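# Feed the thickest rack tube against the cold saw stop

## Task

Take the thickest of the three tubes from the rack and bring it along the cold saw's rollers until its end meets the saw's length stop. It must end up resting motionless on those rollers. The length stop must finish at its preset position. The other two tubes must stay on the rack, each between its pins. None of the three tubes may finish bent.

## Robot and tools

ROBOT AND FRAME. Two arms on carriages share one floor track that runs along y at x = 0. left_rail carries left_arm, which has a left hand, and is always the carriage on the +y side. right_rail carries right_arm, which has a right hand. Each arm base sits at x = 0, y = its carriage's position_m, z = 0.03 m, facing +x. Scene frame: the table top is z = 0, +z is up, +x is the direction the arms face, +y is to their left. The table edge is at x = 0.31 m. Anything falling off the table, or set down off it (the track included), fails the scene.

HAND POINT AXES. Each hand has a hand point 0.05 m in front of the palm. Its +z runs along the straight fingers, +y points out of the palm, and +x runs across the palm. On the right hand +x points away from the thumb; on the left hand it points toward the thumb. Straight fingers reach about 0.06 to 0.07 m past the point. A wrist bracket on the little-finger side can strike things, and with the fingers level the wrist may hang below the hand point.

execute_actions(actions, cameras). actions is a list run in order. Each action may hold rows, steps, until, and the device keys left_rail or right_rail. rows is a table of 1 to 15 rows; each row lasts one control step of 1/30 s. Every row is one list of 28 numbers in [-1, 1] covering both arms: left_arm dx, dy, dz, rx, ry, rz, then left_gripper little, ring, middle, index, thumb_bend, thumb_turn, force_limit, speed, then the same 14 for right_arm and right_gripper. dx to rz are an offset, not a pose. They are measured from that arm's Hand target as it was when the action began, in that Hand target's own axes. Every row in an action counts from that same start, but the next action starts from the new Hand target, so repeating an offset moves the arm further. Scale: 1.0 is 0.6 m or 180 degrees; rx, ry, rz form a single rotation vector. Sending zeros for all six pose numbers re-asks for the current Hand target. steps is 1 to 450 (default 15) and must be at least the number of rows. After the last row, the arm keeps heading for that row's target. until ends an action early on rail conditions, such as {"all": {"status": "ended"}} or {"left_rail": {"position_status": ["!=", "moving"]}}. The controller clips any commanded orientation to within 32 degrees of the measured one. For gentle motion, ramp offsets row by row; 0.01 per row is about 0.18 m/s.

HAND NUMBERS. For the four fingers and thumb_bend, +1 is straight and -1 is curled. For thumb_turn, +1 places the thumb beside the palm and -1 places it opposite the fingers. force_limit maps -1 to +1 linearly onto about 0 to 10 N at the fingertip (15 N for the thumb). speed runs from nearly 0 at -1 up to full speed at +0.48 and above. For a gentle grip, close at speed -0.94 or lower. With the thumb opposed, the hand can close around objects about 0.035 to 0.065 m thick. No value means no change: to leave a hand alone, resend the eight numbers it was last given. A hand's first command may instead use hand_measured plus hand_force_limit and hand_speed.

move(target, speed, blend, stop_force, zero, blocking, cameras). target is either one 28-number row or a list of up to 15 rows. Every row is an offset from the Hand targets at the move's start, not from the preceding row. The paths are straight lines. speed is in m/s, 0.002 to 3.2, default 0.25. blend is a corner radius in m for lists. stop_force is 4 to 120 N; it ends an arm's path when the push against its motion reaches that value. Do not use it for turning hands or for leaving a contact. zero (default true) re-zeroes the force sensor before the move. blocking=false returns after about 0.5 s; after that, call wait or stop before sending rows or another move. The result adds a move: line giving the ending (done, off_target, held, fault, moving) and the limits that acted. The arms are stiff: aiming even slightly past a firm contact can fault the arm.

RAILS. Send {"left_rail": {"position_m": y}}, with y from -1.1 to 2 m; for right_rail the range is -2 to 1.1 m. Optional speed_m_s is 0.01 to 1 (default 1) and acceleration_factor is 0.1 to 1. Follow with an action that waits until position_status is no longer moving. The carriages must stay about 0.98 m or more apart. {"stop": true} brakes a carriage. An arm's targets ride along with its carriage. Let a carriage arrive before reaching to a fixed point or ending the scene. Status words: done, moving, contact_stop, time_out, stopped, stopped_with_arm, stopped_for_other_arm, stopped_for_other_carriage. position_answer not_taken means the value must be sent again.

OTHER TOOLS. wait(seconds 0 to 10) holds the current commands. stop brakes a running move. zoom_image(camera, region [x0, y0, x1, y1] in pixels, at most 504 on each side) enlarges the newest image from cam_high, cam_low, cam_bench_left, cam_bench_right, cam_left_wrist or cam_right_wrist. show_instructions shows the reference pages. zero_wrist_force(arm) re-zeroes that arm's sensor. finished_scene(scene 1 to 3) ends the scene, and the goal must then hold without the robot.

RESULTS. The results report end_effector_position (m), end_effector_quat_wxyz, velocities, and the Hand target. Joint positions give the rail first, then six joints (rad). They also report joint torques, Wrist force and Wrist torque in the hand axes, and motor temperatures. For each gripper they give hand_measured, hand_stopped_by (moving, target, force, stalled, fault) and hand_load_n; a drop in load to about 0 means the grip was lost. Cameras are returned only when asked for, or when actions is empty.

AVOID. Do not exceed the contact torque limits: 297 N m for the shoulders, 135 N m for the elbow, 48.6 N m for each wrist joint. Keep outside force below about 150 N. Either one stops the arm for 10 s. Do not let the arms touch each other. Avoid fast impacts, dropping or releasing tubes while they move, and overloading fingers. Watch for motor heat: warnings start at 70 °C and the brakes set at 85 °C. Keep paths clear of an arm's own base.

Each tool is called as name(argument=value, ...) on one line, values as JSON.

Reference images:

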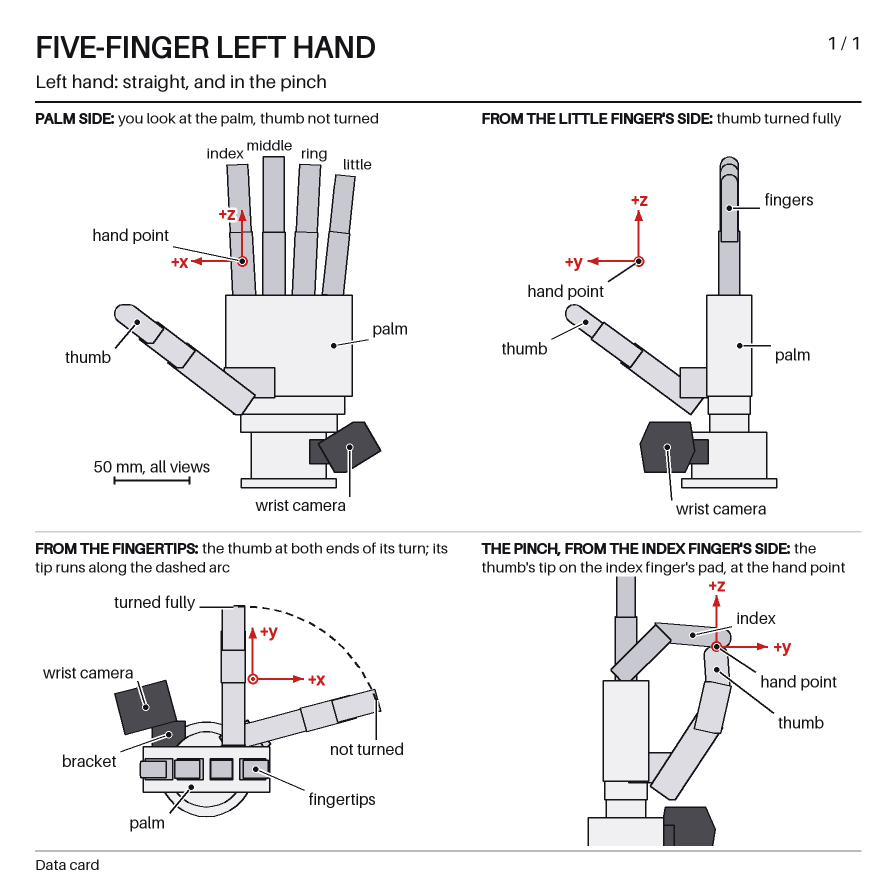

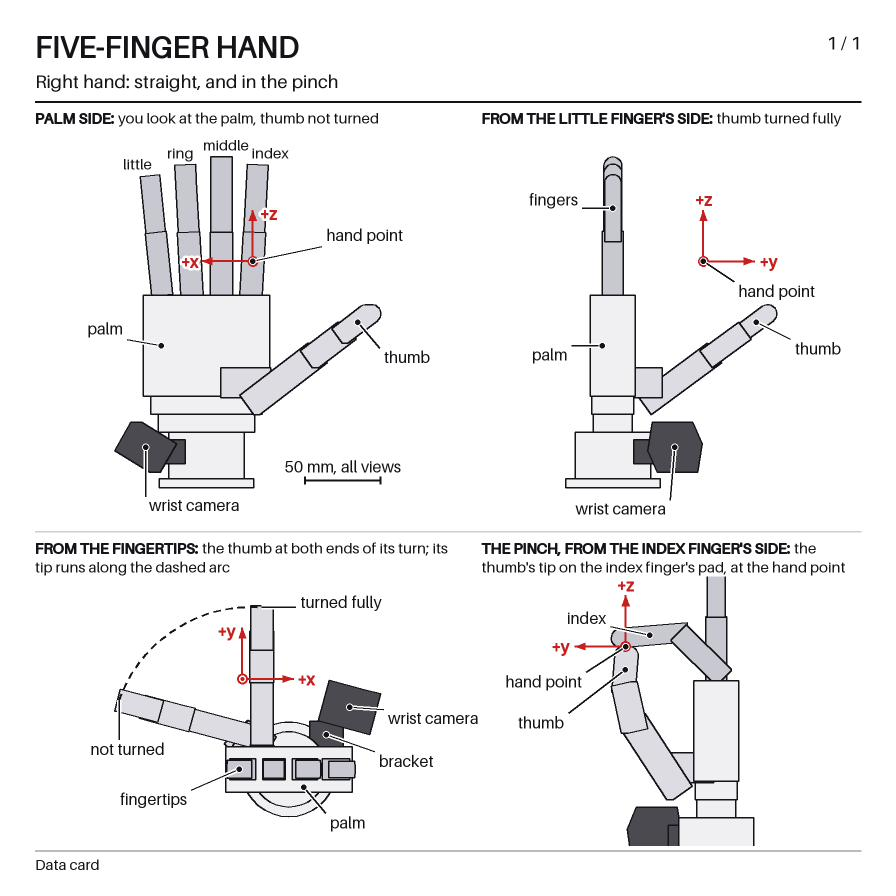

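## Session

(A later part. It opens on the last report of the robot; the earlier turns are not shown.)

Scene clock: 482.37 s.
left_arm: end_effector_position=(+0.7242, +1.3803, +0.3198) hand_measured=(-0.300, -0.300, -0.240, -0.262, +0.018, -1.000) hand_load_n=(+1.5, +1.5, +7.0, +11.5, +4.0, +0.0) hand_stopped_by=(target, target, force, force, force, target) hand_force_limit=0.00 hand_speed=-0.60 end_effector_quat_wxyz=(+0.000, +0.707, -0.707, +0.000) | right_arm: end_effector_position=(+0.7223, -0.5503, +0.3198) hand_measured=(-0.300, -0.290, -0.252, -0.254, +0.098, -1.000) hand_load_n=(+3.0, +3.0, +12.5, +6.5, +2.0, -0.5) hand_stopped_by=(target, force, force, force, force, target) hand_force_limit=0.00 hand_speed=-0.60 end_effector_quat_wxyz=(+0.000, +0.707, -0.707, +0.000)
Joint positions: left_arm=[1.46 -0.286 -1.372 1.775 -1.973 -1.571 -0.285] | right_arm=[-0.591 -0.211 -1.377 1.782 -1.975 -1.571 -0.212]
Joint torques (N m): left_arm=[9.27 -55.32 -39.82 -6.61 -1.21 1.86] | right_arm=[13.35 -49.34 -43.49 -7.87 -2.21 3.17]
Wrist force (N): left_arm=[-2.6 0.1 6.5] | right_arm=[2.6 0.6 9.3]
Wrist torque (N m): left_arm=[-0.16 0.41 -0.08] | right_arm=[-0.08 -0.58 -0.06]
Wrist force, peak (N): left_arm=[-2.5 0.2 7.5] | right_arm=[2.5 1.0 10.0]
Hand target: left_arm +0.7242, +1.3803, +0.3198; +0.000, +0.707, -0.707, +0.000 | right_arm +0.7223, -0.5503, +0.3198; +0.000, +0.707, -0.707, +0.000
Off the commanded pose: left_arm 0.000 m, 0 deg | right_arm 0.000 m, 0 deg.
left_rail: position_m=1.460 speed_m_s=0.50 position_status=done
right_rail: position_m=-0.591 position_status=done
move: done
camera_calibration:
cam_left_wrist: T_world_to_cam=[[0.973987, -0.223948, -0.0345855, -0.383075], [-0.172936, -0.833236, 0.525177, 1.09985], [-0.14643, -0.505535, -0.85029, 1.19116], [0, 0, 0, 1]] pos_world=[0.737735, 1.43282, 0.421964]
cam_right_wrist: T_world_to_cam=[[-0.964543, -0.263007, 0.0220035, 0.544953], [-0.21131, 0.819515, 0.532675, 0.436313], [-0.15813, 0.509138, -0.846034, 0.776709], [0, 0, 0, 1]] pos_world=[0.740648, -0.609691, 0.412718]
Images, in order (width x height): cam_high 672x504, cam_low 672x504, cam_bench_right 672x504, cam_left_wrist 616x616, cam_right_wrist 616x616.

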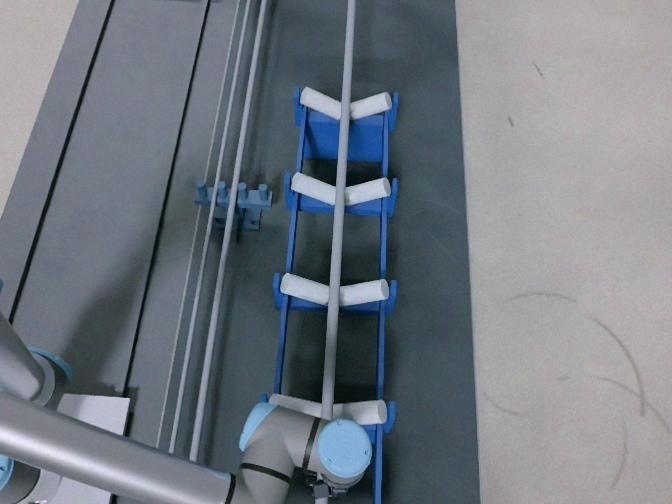

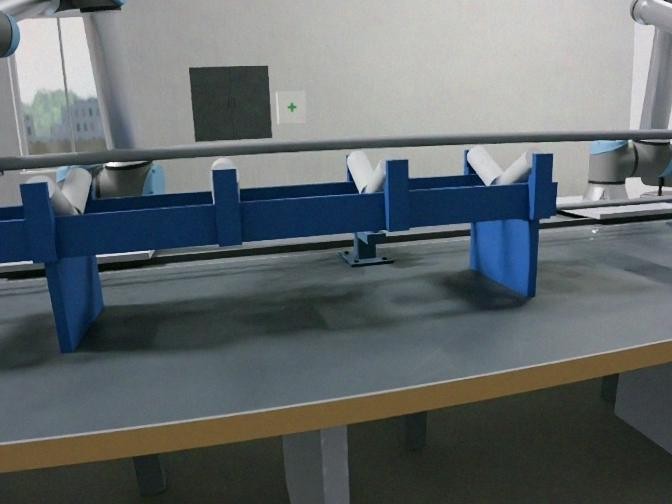

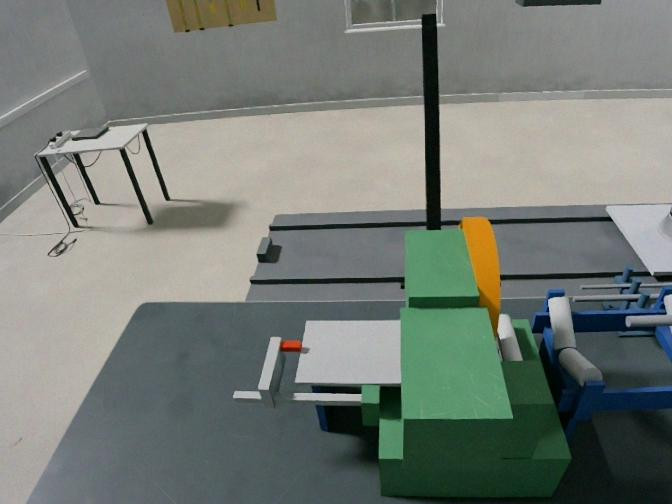

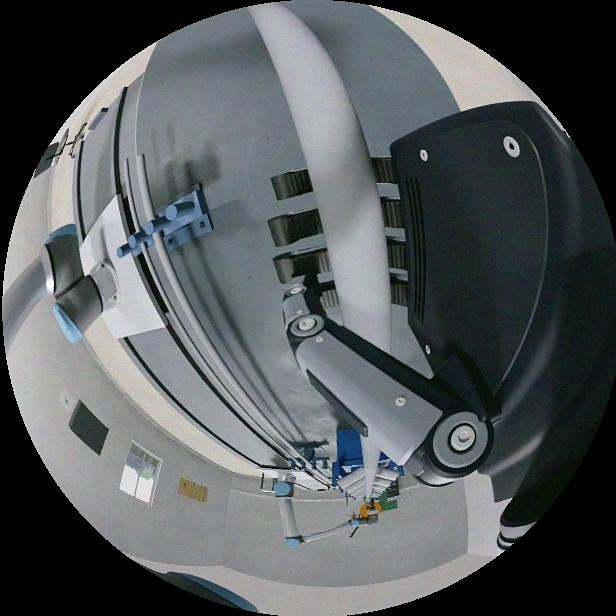

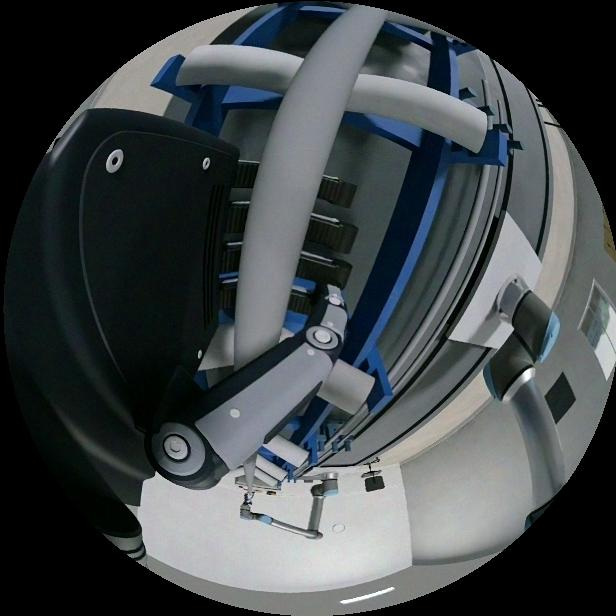

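move(target=[0,0,0.133,0,0,0,-0.3,-0.3,-0.3,-0.3,-0.6,-1,0,-0.6,0,0,0.133,0,0,0,-0.3,-0.3,-0.3,-0.3,-0.6,-1,0,-0.6], speed=0.02, stop_force=4, cameras=["cam_low","cam_high","cam_left_wrist","cam_right_wrist"])

Scene clock: 495.30 s.
left_arm: end_effector_position=(+0.7241, +1.3802, +0.2488) hand_measured=(-0.300, -0.300, -0.240, -0.262, +0.018, -1.000) hand_load_n=(+1.0, +1.0, +7.0, +11.5, +4.0, -0.5) hand_stopped_by=(target, target, force, force, force, target) hand_force_limit=0.00 hand_speed=-0.60 end_effector_quat_wxyz=(+0.000, +0.707, -0.707, +0.000) | right_arm: end_effector_position=(+0.7222, -0.5503, +0.2500) hand_measured=(-0.300, -0.290, -0.252, -0.254, +0.098, -1.000) hand_load_n=(+2.0, +0.5, +13.0, +6.5, +2.0, -0.5) hand_stopped_by=(target, force, force, force, force, target) hand_force_limit=0.00 hand_speed=-0.60 end_effector_quat_wxyz=(+0.000, +0.707, -0.707, +0.000)
Joint positions: left_arm=[1.46 -0.286 -1.318 1.847 -2.098 -1.571 -0.285] | right_arm=[-0.591 -0.211 -1.325 1.852 -2.098 -1.571 -0.212]
Joint torques (N m): left_arm=[-5.33 -85.4 -49.25 -1.92 -2.15 -0.41] | right_arm=[-5.67 -85.7 -51.43 -1.47 -0.52 -2.45]
Wrist force (N): left_arm=[-0.8 -0.3 3.0] | right_arm=[0.1 -0.1 5.6]
Wrist torque (N m): left_arm=[-0.01 0.25 -0.05] | right_arm=[-0.05 -0.35 -0.19]
Wrist force, peak (N): left_arm=[-3.0 0.5 7.1] | right_arm=[2.4 1.2 9.6]
Hand target: left_arm +0.7241, +1.3802, +0.2488; +0.000, +0.707, -0.707, +0.000 (not the last commanded pose) | right_arm +0.7222, -0.5503, +0.2500; +0.000, +0.707, -0.707, +0.000 (not the last commanded pose)
Off the commanded pose: left_arm 0.009 m, 0 deg | right_arm 0.010 m, 0 deg.
left_rail: position_m=1.460 speed_m_s=0.50 position_status=done
right_rail: position_m=-0.591 position_status=done
move: contact (left_arm, right_arm)
camera_calibration:
cam_left_wrist: T_world_to_cam=[[0.973985, -0.223979, -0.0344514, -0.385553], [-0.173033, -0.833223, 0.525165, 1.13711], [-0.146332, -0.505542, -0.850303, 1.13068], [0, 0, 0, 1]] pos_world=[0.737734, 1.43272, 0.350964]
cam_right_wrist: T_world_to_cam=[[-0.964543, -0.263007, 0.0220035, 0.546366], [-0.21131, 0.819515, 0.532675, 0.473555], [-0.15813, 0.509138, -0.846034, 0.717691], [0, 0, 0, 1]] pos_world=[0.740548, -0.609791, 0.342918]
Images, in order (width x height): cam_high 672x504, cam_low 672x504, cam_left_wrist 616x616, cam_right_wrist 616x616.

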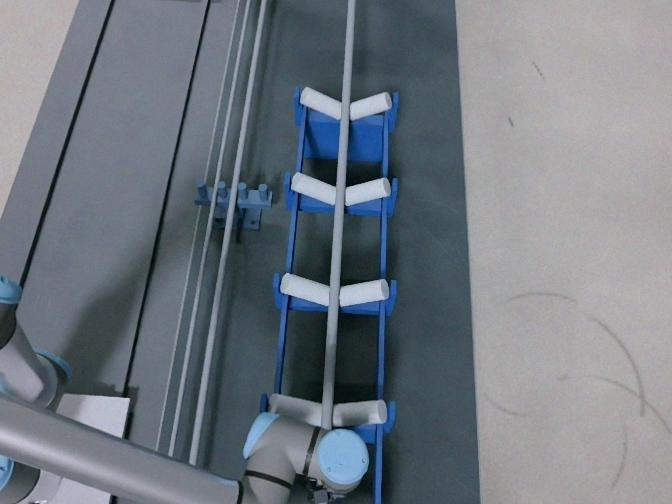

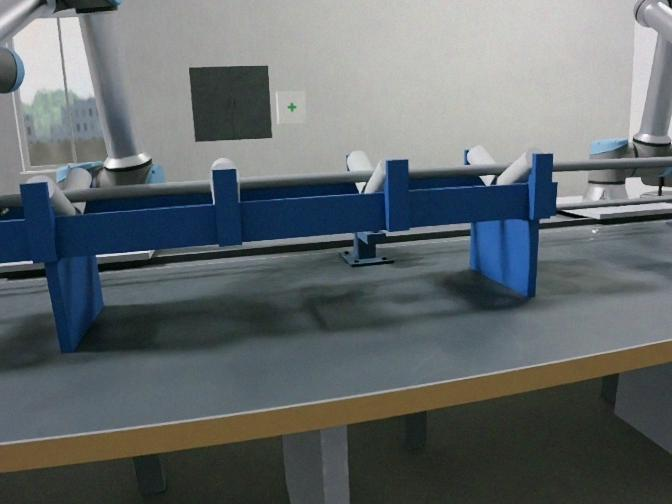

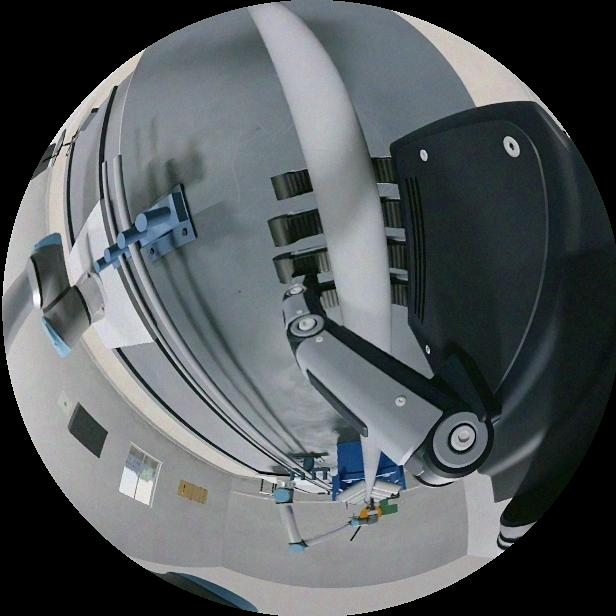

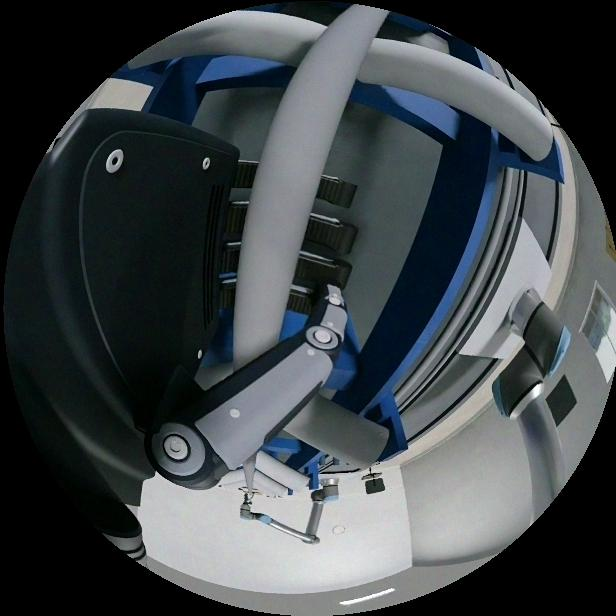

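move(target=[0,0,0.002,0,0,0,-0.3,-0.3,-0.3,-0.3,-0.6,-1,0,-0.6,0,0,0.01,0,0,0,-0.3,-0.3,-0.3,-0.3,-0.6,-1,0,-0.6], speed=0.01, stop_force=5, cameras=[])

Scene clock: 503.93 s.
left_arm: end_effector_position=(+0.7241, +1.3802, +0.2476) hand_measured=(-0.300, -0.300, -0.240, -0.262, +0.018, -1.000) hand_load_n=(+0.5, +0.0, +7.0, +12.0, +4.0, +0.0) hand_stopped_by=(target, target, force, force, force, target) hand_force_limit=0.00 hand_speed=-0.60 end_effector_quat_wxyz=(+0.000, +0.707, -0.707, +0.000) | right_arm: end_effector_position=(+0.7223, -0.5503, +0.2492) hand_measured=(-0.300, -0.290, -0.252, -0.254, +0.098, -1.000) hand_load_n=(+1.0, +0.0, +13.0, +6.5, +2.0, -0.5) hand_stopped_by=(target, force, force, force, force, target) hand_force_limit=0.00 hand_speed=-0.60 end_effector_quat_wxyz=(+0.000, +0.707, -0.707, +0.000)
Joint positions: left_arm=[1.46 -0.286 -1.317 1.848 -2.1 -1.571 -0.285] | right_arm=[-0.591 -0.211 -1.324 1.853 -2.1 -1.571 -0.212]
Joint torques (N m): left_arm=[-4.79 -52.88 -32.76 -5.68 -2.25 -0.33] | right_arm=[-5.1 -82.89 -48.61 -1.02 -0.58 -1.33]
Wrist force (N): left_arm=[-0.2 0.1 1.2] | right_arm=[-0.2 0.2 1.7]
Wrist torque (N m): left_arm=[0.04 0.11 -0.05] | right_arm=[0.11 -0.11 -0.18]
Wrist force, peak (N): left_arm=[-0.8 -0.2 3.7] | right_arm=[0.8 0.1 6.4]
Hand target: left_arm +0.7241, +1.3802, +0.2476; +0.000, +0.707, -0.707, +0.000 | right_arm +0.7223, -0.5503, +0.2492; +0.000, +0.707, -0.707, +0.000 (not the last commanded pose)
Off the commanded pose: left_arm 0.000 m, 0 deg | right_arm 0.005 m, 0 deg.
left_rail: position_m=1.460 speed_m_s=0.50 position_status=done
right_rail: position_m=-0.591 position_status=done
move: contact (right_arm)
No camera images: "cameras" was empty.

execute_actions(actions=[{"rows":[[0,0,0,0,0,0,-0.3,-0.3,-0.3,-0.3,-0.6,-1,0,-0.6,0,0,0,0,0,0,-0.3,-0.3,-0.3,-0.3,1,-1,0,-0.2]],"steps":35},{"rows":[[0,0,0,0,0,0,-0.3,-0.3,-0.3,-0.3,-0.6,-1,0,-0.6,0,0,0,0,0,0,1,1,1,1,1,-1,0,-0.2]],"steps":45}])

move(target=[0,0,0,0,0,0,-0.3,-0.3,-0.3,-0.3,-0.6,-1,0,-0.6,0,0,-0.35,0,0,0,1,1,1,1,1,-1,0,-0.2], speed=0.15, cameras=["cam_low","cam_bench_right","cam_left_wrist","cam_right_wrist"])

Scene clock: 569.80 s.
left_arm: end_effector_position=(+0.7241, +1.3802, +0.2476) hand_measured=(-0.300, -0.300, -0.240, -0.262, +0.018, -1.000) hand_load_n=(+0.5, +0.0, +7.0, +11.5, +3.5, +0.0) hand_stopped_by=(target, target, force, force, force, target) hand_force_limit=0.00 hand_speed=-0.60 end_effector_quat_wxyz=(+0.000, +0.707, -0.707, +0.000) | right_arm: end_effector_position=(+0.7223, -0.5503, +0.2492) hand_measured=(+1.000, +1.000, +1.000, +1.000, +0.154, -1.000) hand_load_n=(+0.0, +0.0, +0.0, -0.5, -0.5, +0.0) hand_stopped_by=(target, target, target, target, stalled, target) hand_force_limit=0.00 hand_speed=-0.20 end_effector_quat_wxyz=(+0.000, +0.707, -0.707, +0.000)
Joint positions: left_arm=[1.46 -0.286 -1.317 1.848 -2.1 -1.571 -0.285] | right_arm=[-0.591 -0.211 -1.324 1.853 -2.1 -1.571 -0.212]
Joint torques (N m): left_arm=[-5.13 -54.48 -33.81 -5.23 -2.27 -0.13] | right_arm=[-4.74 -73.85 -39.63 -2.96 -0.39 -1.1]
Wrist force (N): left_arm=[-0.2 0.1 0.9] | right_arm=[0.2 0.2 0.2]
Wrist torque (N m): left_arm=[0.06 0.10 -0.05] | right_arm=[0.05 -0.05 -0.14]
Wrist force, peak (N): left_arm=[-0.5 0.0 1.5] | right_arm=[-0.2 0.1 2.5]
Hand target: left_arm +0.7241, +1.3802, +0.2476; +0.000, +0.707, -0.707, +0.000 | right_arm +0.7223, -0.5503, +0.2492; +0.000, +0.707, -0.707, +0.000
Off the commanded pose: left_arm 0.000 m, 0 deg | right_arm 0.000 m, 0 deg.
left_rail: position_m=1.460 speed_m_s=0.50 position_status=done
right_rail: position_m=-0.591 position_status=done

Scene clock: 571.87 s.
left_arm: end_effector_position=(+0.7241, +1.3802, +0.2476) hand_measured=(-0.300, -0.300, -0.240, -0.262, +0.018, -1.000) hand_load_n=(+0.5, +0.0, +7.0, +11.5, +4.0, +0.0) hand_stopped_by=(target, target, force, force, force, target) hand_force_limit=0.00 hand_speed=-0.60 end_effector_quat_wxyz=(+0.000, +0.707, -0.707, +0.000) | right_arm: end_effector_position=(+0.7223, -0.5502, +0.4589) hand_measured=(+1.000, +1.000, +1.000, +1.000, +0.154, -1.000) hand_load_n=(+0.0, +0.0, +0.0, +0.0, +0.0, +0.0) hand_stopped_by=(target, target, target, target, stalled, target) hand_force_limit=0.00 hand_speed=-0.20 end_effector_quat_wxyz=(+0.000, +0.707, -0.707, +0.000)
Joint positions: left_arm=[1.46 -0.286 -1.317 1.848 -2.1 -1.571 -0.285] | right_arm=[-0.591 -0.211 -1.441 1.603 -1.732 -1.571 -0.212]
Joint torques (N m): left_arm=[-5.84 -54.38 -34.96 -5.44 -2.19 -0.39] | right_arm=[7.49 -77.05 -53.69 -0.74 -2.18 -0.21]
Wrist force (N): left_arm=[-0.4 0.0 1.3] | right_arm=[0.1 0.8 -0.1]
Wrist torque (N m): left_arm=[0.02 0.14 -0.05] | right_arm=[0.15 -0.03 -0.13]
Wrist force, peak (N): left_arm=[-0.4 -0.2 1.3] | right_arm=[0.2 0.8 0.9]
Hand target: left_arm +0.7241, +1.3802, +0.2476; +0.000, +0.707, -0.707, +0.000 | right_arm +0.7223, -0.5503, +0.4592; +0.000, +0.707, -0.707, +0.000
Off the commanded pose: left_arm 0.000 m, 0 deg | right_arm 0.000 m, 0 deg.
left_rail: position_m=1.460 speed_m_s=0.50 position_status=done
right_rail: position_m=-0.591 position_status=done
move: done
camera_calibration:
cam_left_wrist: T_world_to_cam=[[0.973985, -0.223979, -0.0344514, -0.385594], [-0.173033, -0.833223, 0.525165, 1.13774], [-0.146332, -0.505542, -0.850303, 1.12966], [0, 0, 0, 1]] pos_world=[0.737734, 1.43272, 0.349764]
cam_right_wrist: T_world_to_cam=[[-0.96455, -0.263011, 0.0216552, 0.542088], [-0.21151, 0.819525, 0.53258, 0.362425], [-0.157822, 0.50912, -0.846102, 0.894191], [0, 0, 0, 1]] pos_world=[0.74065, -0.609691, 0.551818]
Images, in order (width x height): cam_low 672x504, cam_bench_right 672x504, cam_left_wrist 616x616, cam_right_wrist 616x616.

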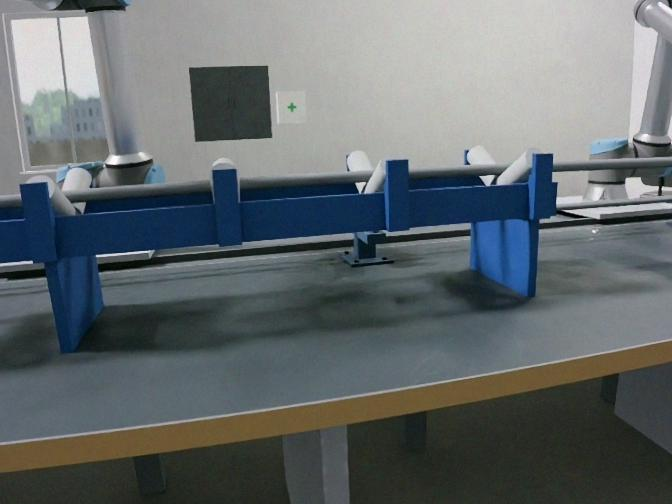

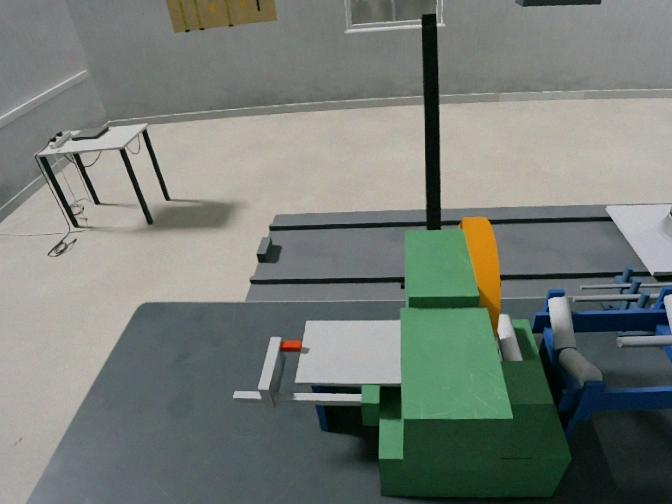

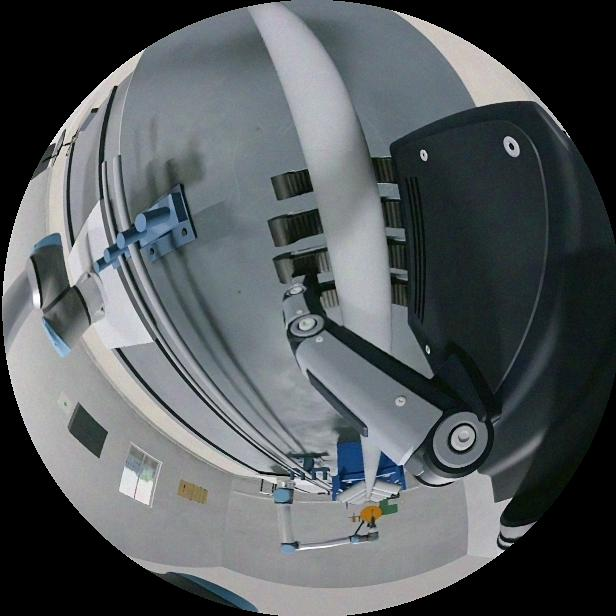

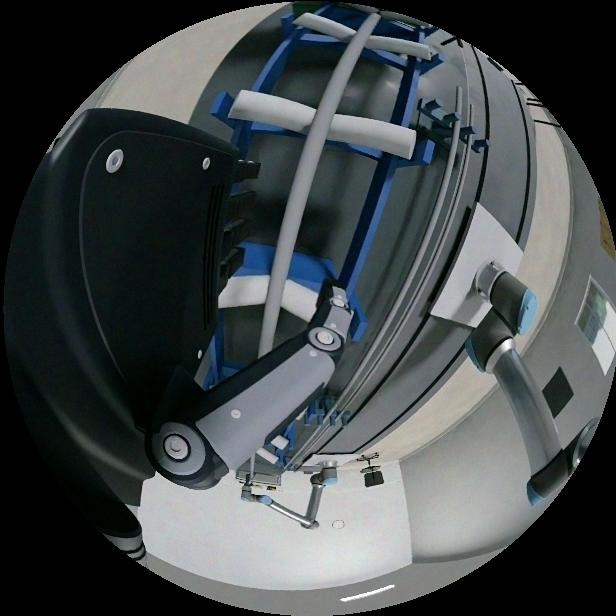

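execute_actions(actions=[{"left_rail":{"position_m":1.26,"speed_m_s":0.15,"acceleration_factor":0.2},"steps":120,"until":{"left_rail":{"position_status":["!=","moving"]}}}], cameras=["cam_bench_right","cam_left_wrist"])

zoom_image(camera="cam_bench_right", region=[400, 180, 672, 450])

Scene clock: 582.17 s.
left_arm: end_effector_position=(+0.7241, +1.1803, +0.2476) hand_measured=(-0.300, -0.300, -0.240, -0.262, +0.018, -1.000) hand_load_n=(+0.5, +0.5, +7.0, +11.5, +4.0, -0.5) hand_stopped_by=(target, target, force, force, force, target) hand_force_limit=0.00 hand_speed=-0.60 end_effector_quat_wxyz=(+0.000, +0.707, -0.707, +0.000) | right_arm: end_effector_position=(+0.7223, -0.5503, +0.4592) hand_measured=(+1.000, +1.000, +1.000, +1.000, +0.154, -1.000) hand_load_n=(+0.0, +0.0, +0.0, +0.0, +0.0, +0.0) hand_stopped_by=(target, target, target, target, stalled, target) hand_force_limit=0.00 hand_speed=-0.20 end_effector_quat_wxyz=(+0.000, +0.707, -0.707, +0.000)
Joint positions: left_arm=[1.26 -0.286 -1.317 1.848 -2.1 -1.571 -0.285] | right_arm=[-0.591 -0.211 -1.441 1.603 -1.732 -1.571 -0.212]
Joint torques (N m): left_arm=[-7.05 -55.27 -37.99 -5.1 -2.27 -0.34] | right_arm=[-4.92 -73.59 -53.89 -1.09 -2.86 -3.04]
Wrist force (N): left_arm=[-0.7 -0.4 0.4] | right_arm=[0.0 0.4 0.4]
Wrist torque (N m): left_arm=[0.01 0.07 -0.05] | right_arm=[0.06 -0.03 -0.15]
Wrist force, peak (N): left_arm=[-1.6 -0.1 1.2] | right_arm=[0.3 1.0 0.1]
Hand target: left_arm +0.7241, +1.1803, +0.2476; +0.000, +0.707, -0.707, +0.000 | right_arm +0.7223, -0.5503, +0.4592; +0.000, +0.707, -0.707, +0.000
Off the commanded pose: left_arm 0.000 m, 0 deg | right_arm 0.000 m, 0 deg.
left_rail: position_m=1.260 speed_m_s=0.15 position_status=done
right_rail: position_m=-0.591 position_status=done
camera_calibration:
cam_left_wrist: T_world_to_cam=[[0.973985, -0.223979, -0.0344514, -0.430368], [-0.173033, -0.833223, 0.525165, 0.97118], [-0.146332, -0.505542, -0.850303, 1.0286], [0, 0, 0, 1]] pos_world=[0.737734, 1.23282, 0.349764]
Images, in order (width x height): cam_bench_right 672x504, cam_left_wrist 616x616.

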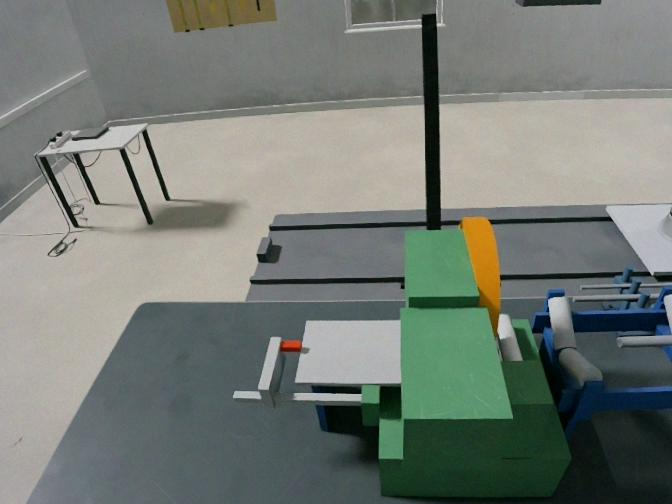

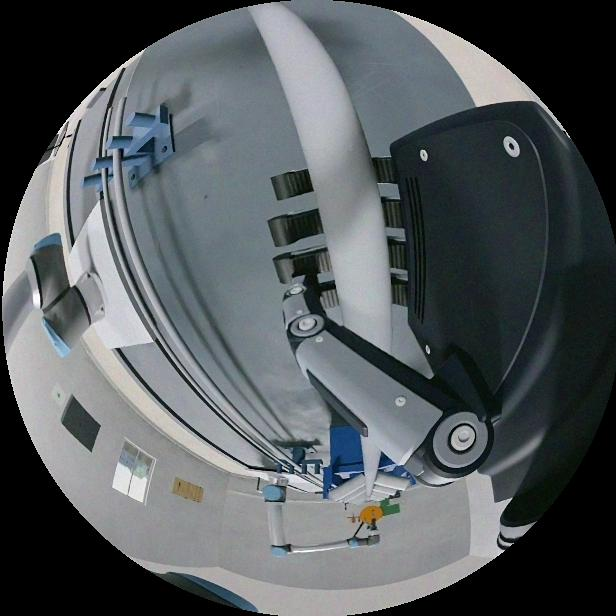

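Scaled by 1.853 from the camera's 672x504 image, which has a finer 960x720 frame.

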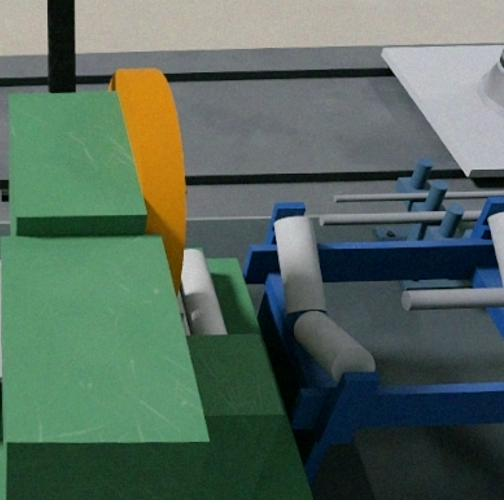

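execute_actions(actions=[{"rows":[[0,0,0,0,0,0,1,1,1,1,-0.6,-1,0,0,0,0,0,0,0,0,1,1,1,1,0.9,1,0,0]],"steps":40},{"rows":[[0,0,0,0,0,0,1,1,1,1,0.9,-1,0,0,0,0,0,0,0,0,1,1,1,1,0.9,1,0,0]],"steps":25}], cameras=["cam_left_wrist","cam_bench_left"])

Scene clock: 624.40 s.
left_arm: end_effector_position=(+0.7241, +1.1802, +0.2476) hand_measured=(+1.000, +1.000, +1.000, +1.000, +0.900, -1.000) hand_load_n=(-0.5, +0.0, +0.0, +0.0, +0.0, +0.0) hand_stopped_by=(target, target, target, target, target, target) hand_force_limit=0.00 hand_speed=0.00 end_effector_quat_wxyz=(+0.000, +0.707, -0.707, +0.000) | right_arm: end_effector_position=(+0.7223, -0.5503, +0.4592) hand_measured=(+1.000, +1.000, +1.000, +1.000, +0.900, +1.000) hand_load_n=(+0.0, +0.0, +0.0, +0.0, +0.0, +0.0) hand_stopped_by=(target, target, target, target, target, target) hand_force_limit=0.00 hand_speed=0.00 end_effector_quat_wxyz=(+0.000, +0.707, -0.707, +0.000)
Joint positions: left_arm=[1.26 -0.286 -1.317 1.848 -2.1 -1.571 -0.285] | right_arm=[-0.591 -0.211 -1.441 1.603 -1.732 -1.571 -0.212]
Joint torques (N m): left_arm=[-6.92 -53.65 -41.03 -4.93 -2.51 -0.68] | right_arm=[-4.89 -68.83 -52.74 -0.97 -3.05 -2.68]
Wrist force (N): left_arm=[-0.5 0.3 0.0] | right_arm=[0.2 0.3 -0.2]
Wrist torque (N m): left_arm=[0.04 0.06 -0.09] | right_arm=[0.09 -0.02 -0.13]
Wrist force, peak (N): left_arm=[-0.8 -0.1 1.1] | right_arm=[0.1 1.2 0.4]
Hand target: left_arm +0.7241, +1.1802, +0.2476; +0.000, +0.707, -0.707, +0.000 | right_arm +0.7223, -0.5503, +0.4592; +0.000, +0.707, -0.707, +0.000
Off the commanded pose: left_arm 0.000 m, 0 deg | right_arm 0.000 m, 0 deg.
left_rail: position_m=1.260 speed_m_s=0.15 position_status=done
right_rail: position_m=-0.591 position_status=done
camera_calibration:
cam_left_wrist: T_world_to_cam=[[0.973985, -0.223979, -0.0344514, -0.43039], [-0.173033, -0.833223, 0.525165, 0.971096], [-0.146332, -0.505542, -0.850303, 1.02855], [0, 0, 0, 1]] pos_world=[0.737734, 1.23272, 0.349764]
Images, in order (width x height): cam_bench_left 672x504, cam_left_wrist 616x616.

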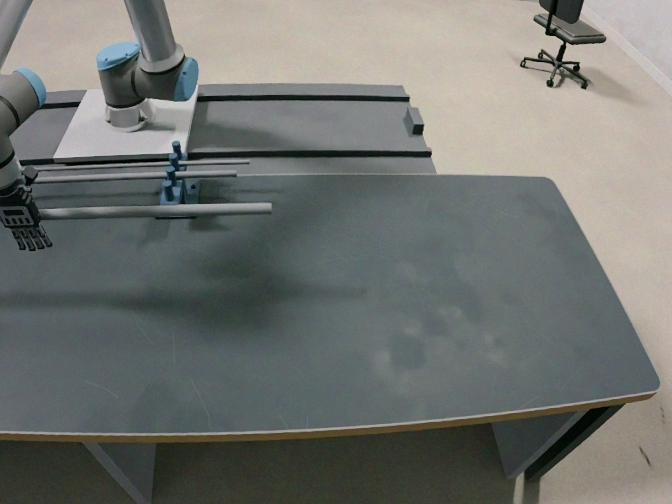

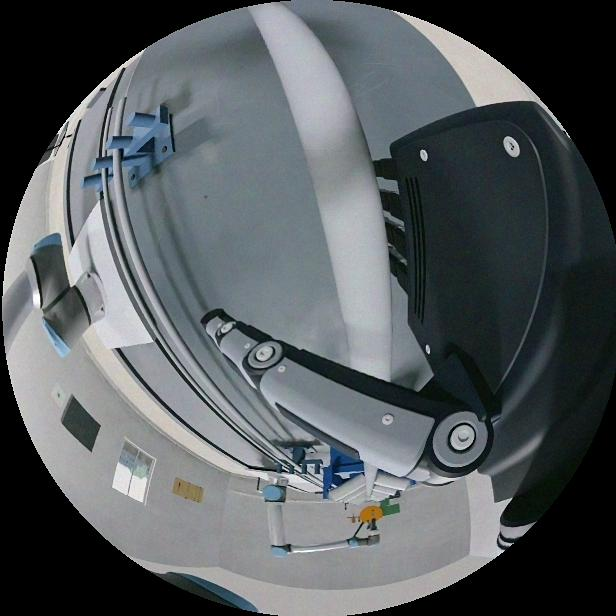

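move(target=[0,0,-0.3333,0,0,0,1,1,1,1,0.9,-1,0,0,0,0,0,0,0,0,1,1,1,1,0.9,1,0,0], speed=0.2)

execute_actions(actions=[{"left_rail":{"position_m":1.48,"speed_m_s":0.4,"acceleration_factor":0.5},"steps":120,"until":{"left_rail":{"position_status":["!=","moving"]}}}])

move(target=[-0.8,-0.088,0.0793,0,0,-0.5,1,1,1,1,0.9,1,0,0,0,0,0,0,0,0,1,1,1,1,0.9,1,0,0], speed=0.3, cameras=["cam_left_wrist","cam_bench_left"])

Scene clock: 644.30 s.
left_arm: end_effector_position=(+0.7242, +1.1803, +0.4474) hand_measured=(+1.000, +1.000, +1.000, +1.000, +0.900, -1.000) hand_load_n=(+0.0, +0.0, +0.0, +0.0, +0.0, +0.0) hand_stopped_by=(target, target, target, target, target, target) hand_force_limit=0.00 hand_speed=0.00 end_effector_quat_wxyz=(+0.000, +0.707, -0.707, +0.000) | right_arm: end_effector_position=(+0.7223, -0.5503, +0.4592) hand_measured=(+1.000, +1.000, +1.000, +1.000, +0.900, +1.000) hand_load_n=(+0.0, +0.0, +0.0, +0.0, +0.0, +0.0) hand_stopped_by=(target, target, target, target, target, target) hand_force_limit=0.00 hand_speed=0.00 end_effector_quat_wxyz=(+0.000, +0.707, -0.707, +0.000)
Joint positions: left_arm=[1.26 -0.286 -1.432 1.613 -1.751 -1.571 -0.285] | right_arm=[-0.591 -0.211 -1.441 1.603 -1.732 -1.571 -0.212]
Joint torques (N m): left_arm=[-3.33 -77.9 -52.44 -1.96 1.37 0.95] | right_arm=[-6.79 -63.73 -53.63 -0.97 -2.84 -2.87]
Wrist force (N): left_arm=[-0.4 0.4 -0.3] | right_arm=[0.1 0.5 0.4]
Wrist torque (N m): left_arm=[0.09 0.05 -0.08] | right_arm=[0.07 -0.02 -0.14]
Wrist force, peak (N): left_arm=[-0.4 0.4 -1.4] | right_arm=[0.1 1.0 0.3]
Hand target: left_arm +0.7243, +1.1803, +0.4476; +0.000, +0.707, -0.707, +0.000 | right_arm +0.7223, -0.5503, +0.4592; +0.000, +0.707, -0.707, +0.000
Off the commanded pose: left_arm 0.000 m, 0 deg | right_arm 0.000 m, 0 deg.
left_rail: position_m=1.260 speed_m_s=0.15 position_status=done
right_rail: position_m=-0.591 position_status=done
move: done

Scene clock: 645.67 s.
left_arm: end_effector_position=(+0.7243, +1.4003, +0.4476) hand_measured=(+1.000, +1.000, +1.000, +1.000, +0.900, -1.000) hand_load_n=(+0.0, +0.0, +0.0, +0.0, +0.0, +0.0) hand_stopped_by=(target, target, target, target, target, target) hand_force_limit=0.00 hand_speed=0.00 end_effector_quat_wxyz=(+0.000, +0.707, -0.707, +0.000) | right_arm: end_effector_position=(+0.7223, -0.5503, +0.4592) hand_measured=(+1.000, +1.000, +1.000, +1.000, +0.900, +1.000) hand_load_n=(+0.0, +0.0, +0.0, +0.0, +0.0, +0.0) hand_stopped_by=(target, target, target, target, target, target) hand_force_limit=0.00 hand_speed=0.00 end_effector_quat_wxyz=(+0.000, +0.707, -0.707, +0.000)
Joint positions: left_arm=[1.48 -0.286 -1.432 1.613 -1.751 -1.571 -0.285] | right_arm=[-0.591 -0.211 -1.441 1.603 -1.732 -1.571 -0.212]
Joint torques (N m): left_arm=[-7.73 -69.66 -53.69 -2.16 1.63 0.4] | right_arm=[-4.97 -61.43 -52.69 -0.89 -2.92 -3]
Wrist force (N): left_arm=[-0.3 0.5 -0.1] | right_arm=[0.0 0.3 -0.1]
Wrist torque (N m): left_arm=[0.09 0.03 -0.07] | right_arm=[0.08 0.00 -0.14]
Wrist force, peak (N): left_arm=[-1.5 0.4 -0.1] | right_arm=[-0.3 0.9 0.7]
Hand target: left_arm +0.7243, +1.4003, +0.4476; +0.000, +0.707, -0.707, +0.000 | right_arm +0.7223, -0.5503, +0.4592; +0.000, +0.707, -0.707, +0.000
Off the commanded pose: left_arm 0.000 m, 0 deg | right_arm 0.000 m, 0 deg.
left_rail: position_m=1.480 speed_m_s=0.40 position_status=done
right_rail: position_m=-0.591 position_status=done

Scene clock: 649.07 s.
left_arm: end_effector_position=(+0.7773, +1.8801, +0.3999) hand_measured=(+1.000, +1.000, +1.000, +1.000, +0.900, +1.000) hand_load_n=(+0.0, +0.0, +0.0, +0.0, +0.0, +0.0) hand_stopped_by=(target, target, target, target, target, target) hand_force_limit=0.00 hand_speed=0.00 end_effector_quat_wxyz=(+0.000, +1.000, -0.001, +0.000) | right_arm: end_effector_position=(+0.7223, -0.5503, +0.4592) hand_measured=(+1.000, +1.000, +1.000, +1.000, +0.900, +1.000) hand_load_n=(+0.0, +0.0, +0.0, +0.0, +0.0, +0.0) hand_stopped_by=(target, target, target, target, target, target) hand_force_limit=0.00 hand_speed=0.00 end_effector_quat_wxyz=(+0.000, +0.707, -0.707, +0.000)
Joint positions: left_arm=[1.48 0.353 -1.268 1.494 -1.797 -1.571 -1.217] | right_arm=[-0.591 -0.211 -1.441 1.603 -1.732 -1.571 -0.212]
Joint torques (N m): left_arm=[15.3 -62.34 -52.21 -1.99 2.75 -0.95] | right_arm=[-5.2 -58.4 -53.21 -0.95 -2.82 -2.72]
Wrist force (N): left_arm=[-0.6 0.2 -0.2] | right_arm=[0.0 0.5 0.0]
Wrist torque (N m): left_arm=[0.03 0.10 0.15] | right_arm=[0.10 0.00 -0.15]
Wrist force, peak (N): left_arm=[-1.0 -0.4 0.3] | right_arm=[0.2 0.9 0.3]
Hand target: left_arm +0.7774, +1.8803, +0.3999; +0.000, +1.000, +0.000, +0.000 | right_arm +0.7223, -0.5503, +0.4592; +0.000, +0.707, -0.707, +0.000
Off the commanded pose: left_arm 0.000 m, 0 deg | right_arm 0.000 m, 0 deg.
left_rail: position_m=1.480 speed_m_s=0.40 position_status=done
right_rail: position_m=-0.591 position_status=done
move: done
camera_calibration:
cam_left_wrist: T_world_to_cam=[[0.22445, 0.97388, -0.0343421, -1.98963], [0.833589, -0.173625, 0.524389, -0.53875], [0.504729, -0.146326, -0.850786, 0.338363], [0, 0, 0, 1]] pos_world=[0.724886, 1.89363, 0.502061]
Images, in order (width x height): cam_bench_left 672x504, cam_left_wrist 616x616.

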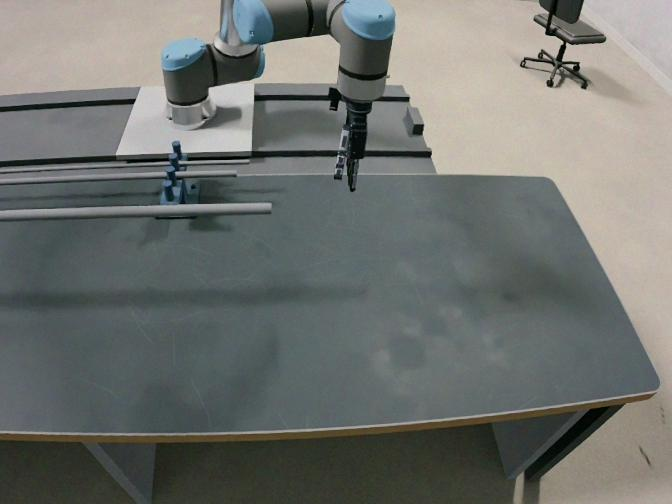

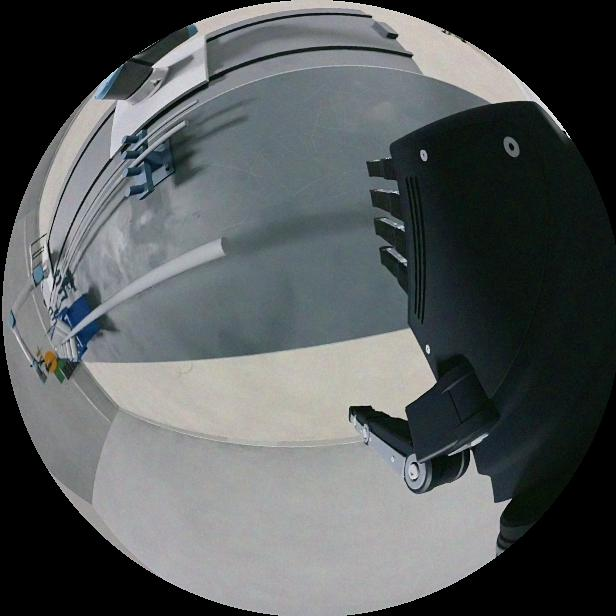

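move(target=[0,0,0.3415,0,0,0,1,1,1,1,0.9,1,0,0,0,0,0,0,0,0,1,1,1,1,0.9,1,0,0], speed=0.2)

move(target=[0,0.42,0,0,0,0,1,1,1,1,0.9,1,0,0,0,0,0,0,0,0,1,1,1,1,0.9,1,0,0], speed=0.06, stop_force=6, cameras=["cam_left_wrist","cam_bench_left","cam_bench_right"])

Scene clock: 668.90 s.
left_arm: end_effector_position=(+0.7772, +1.8802, +0.1952) hand_measured=(+1.000, +1.000, +1.000, +1.000, +0.900, +1.000) hand_load_n=(+0.0, +0.0, +0.0, +0.0, +0.0, +0.0) hand_stopped_by=(target, target, target, target, target, target) hand_force_limit=0.00 hand_speed=0.00 end_effector_quat_wxyz=(+0.000, +1.000, +0.000, +0.000) | right_arm: end_effector_position=(+0.7223, -0.5503, +0.4592) hand_measured=(+1.000, +1.000, +1.000, +1.000, +0.900, +1.000) hand_load_n=(+0.0, +0.0, +0.0, +0.0, +0.0, +0.0) hand_stopped_by=(target, target, target, target, target, target) hand_force_limit=0.00 hand_speed=0.00 end_effector_quat_wxyz=(+0.000, +0.707, -0.707, +0.000)
Joint positions: left_arm=[1.48 0.353 -1.139 1.701 -2.132 -1.571 -1.217] | right_arm=[-0.591 -0.211 -1.441 1.603 -1.732 -1.571 -0.212]
Joint torques (N m): left_arm=[8.64 -67.46 -32.33 -4.87 -1.51 -1.87] | right_arm=[-7.32 -54.33 -52.63 -0.96 -2.87 -2.77]
Wrist force (N): left_arm=[-0.2 0.0 0.3] | right_arm=[0.0 0.5 -0.1]
Wrist torque (N m): left_arm=[-0.04 0.03 0.19] | right_arm=[0.10 0.00 -0.14]
Wrist force, peak (N): left_arm=[-0.3 0.0 1.4] | right_arm=[0.0 1.1 0.3]
Hand target: left_arm +0.7772, +1.8802, +0.1950; +0.000, +1.000, +0.000, +0.000 | right_arm +0.7223, -0.5503, +0.4592; +0.000, +0.707, -0.707, +0.000
Off the commanded pose: left_arm 0.000 m, 0 deg | right_arm 0.000 m, 0 deg.
left_rail: position_m=1.480 speed_m_s=0.40 position_status=done
right_rail: position_m=-0.591 position_status=done
move: done

Scene clock: 674.30 s.
left_arm: end_effector_position=(+0.7771, +1.6282, +0.1950) hand_measured=(+1.000, +1.000, +1.000, +1.000, +0.900, +1.000) hand_load_n=(+0.0, +0.0, +0.0, +0.0, -0.5, +0.0) hand_stopped_by=(target, target, target, target, target, target) hand_force_limit=0.00 hand_speed=0.00 end_effector_quat_wxyz=(+0.000, +1.000, +0.000, +0.000) | right_arm: end_effector_position=(+0.7223, -0.5503, +0.4592) hand_measured=(+1.000, +1.000, +1.000, +1.000, +0.900, +1.000) hand_load_n=(+0.0, +0.0, +0.0, +0.0, +0.0, +0.0) hand_stopped_by=(target, target, target, target, target, target) hand_force_limit=0.00 hand_speed=0.00 end_effector_quat_wxyz=(+0.000, +0.707, -0.707, +0.000)
Joint positions: left_arm=[1.48 0.046 -1.284 1.913 -2.199 -1.571 -1.524] | right_arm=[-0.591 -0.211 -1.441 1.603 -1.732 -1.571 -0.212]
Joint torques (N m): left_arm=[-10.97 -82.84 -28.95 -5.58 1.95 -1.67] | right_arm=[-5.63 -49.66 -52.69 -1.07 -2.89 -2.3]
Wrist force (N): left_arm=[0.5 -0.3 -0.7] | right_arm=[-0.1 0.5 -0.2]
Wrist torque (N m): left_arm=[0.02 -0.03 0.21] | right_arm=[0.10 0.01 -0.14]
Wrist force, peak (N): left_arm=[-0.2 -4.3 -0.2] | right_arm=[0.0 1.1 -0.5]
Hand target: left_arm +0.7771, +1.6282, +0.1950; +0.000, +1.000, +0.000, +0.000 | right_arm +0.7223, -0.5503, +0.4592; +0.000, +0.707, -0.707, +0.000
Off the commanded pose: left_arm 0.000 m, 0 deg | right_arm 0.000 m, 0 deg.
left_rail: position_m=1.480 speed_m_s=0.40 position_status=done
right_rail: position_m=-0.591 position_status=done
move: done
camera_calibration:
cam_left_wrist: T_world_to_cam=[[0.223947, 0.973998, -0.0342928, -1.75112], [0.833665, -0.173218, 0.524403, -0.47557], [0.504827, -0.146027, -0.850779, 0.12685], [0, 0, 0, 1]] pos_world=[0.724587, 1.64173, 0.297261]
Images, in order (width x height): cam_bench_left 672x504, cam_bench_right 672x504, cam_left_wrist 616x616.

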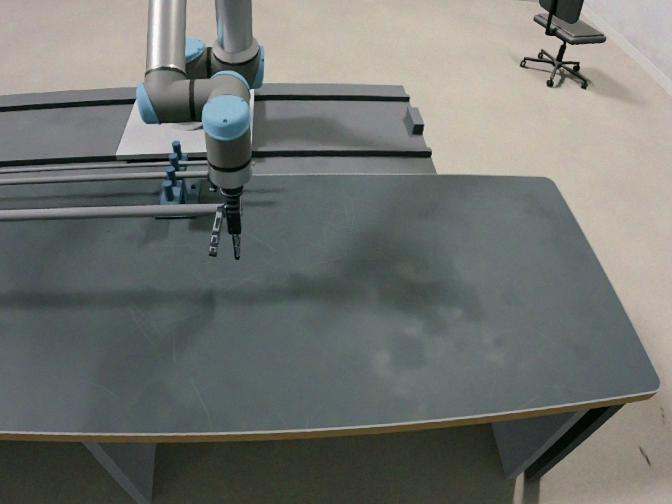

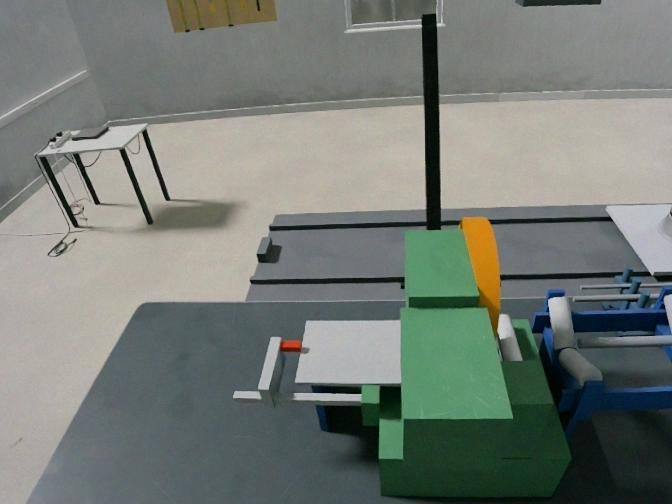

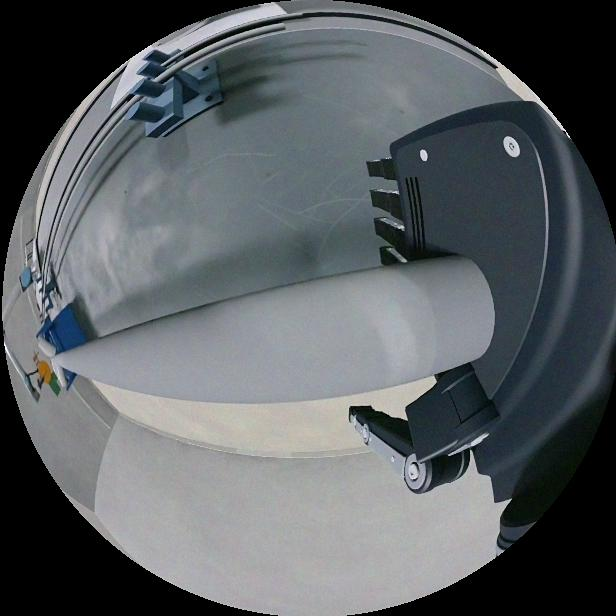

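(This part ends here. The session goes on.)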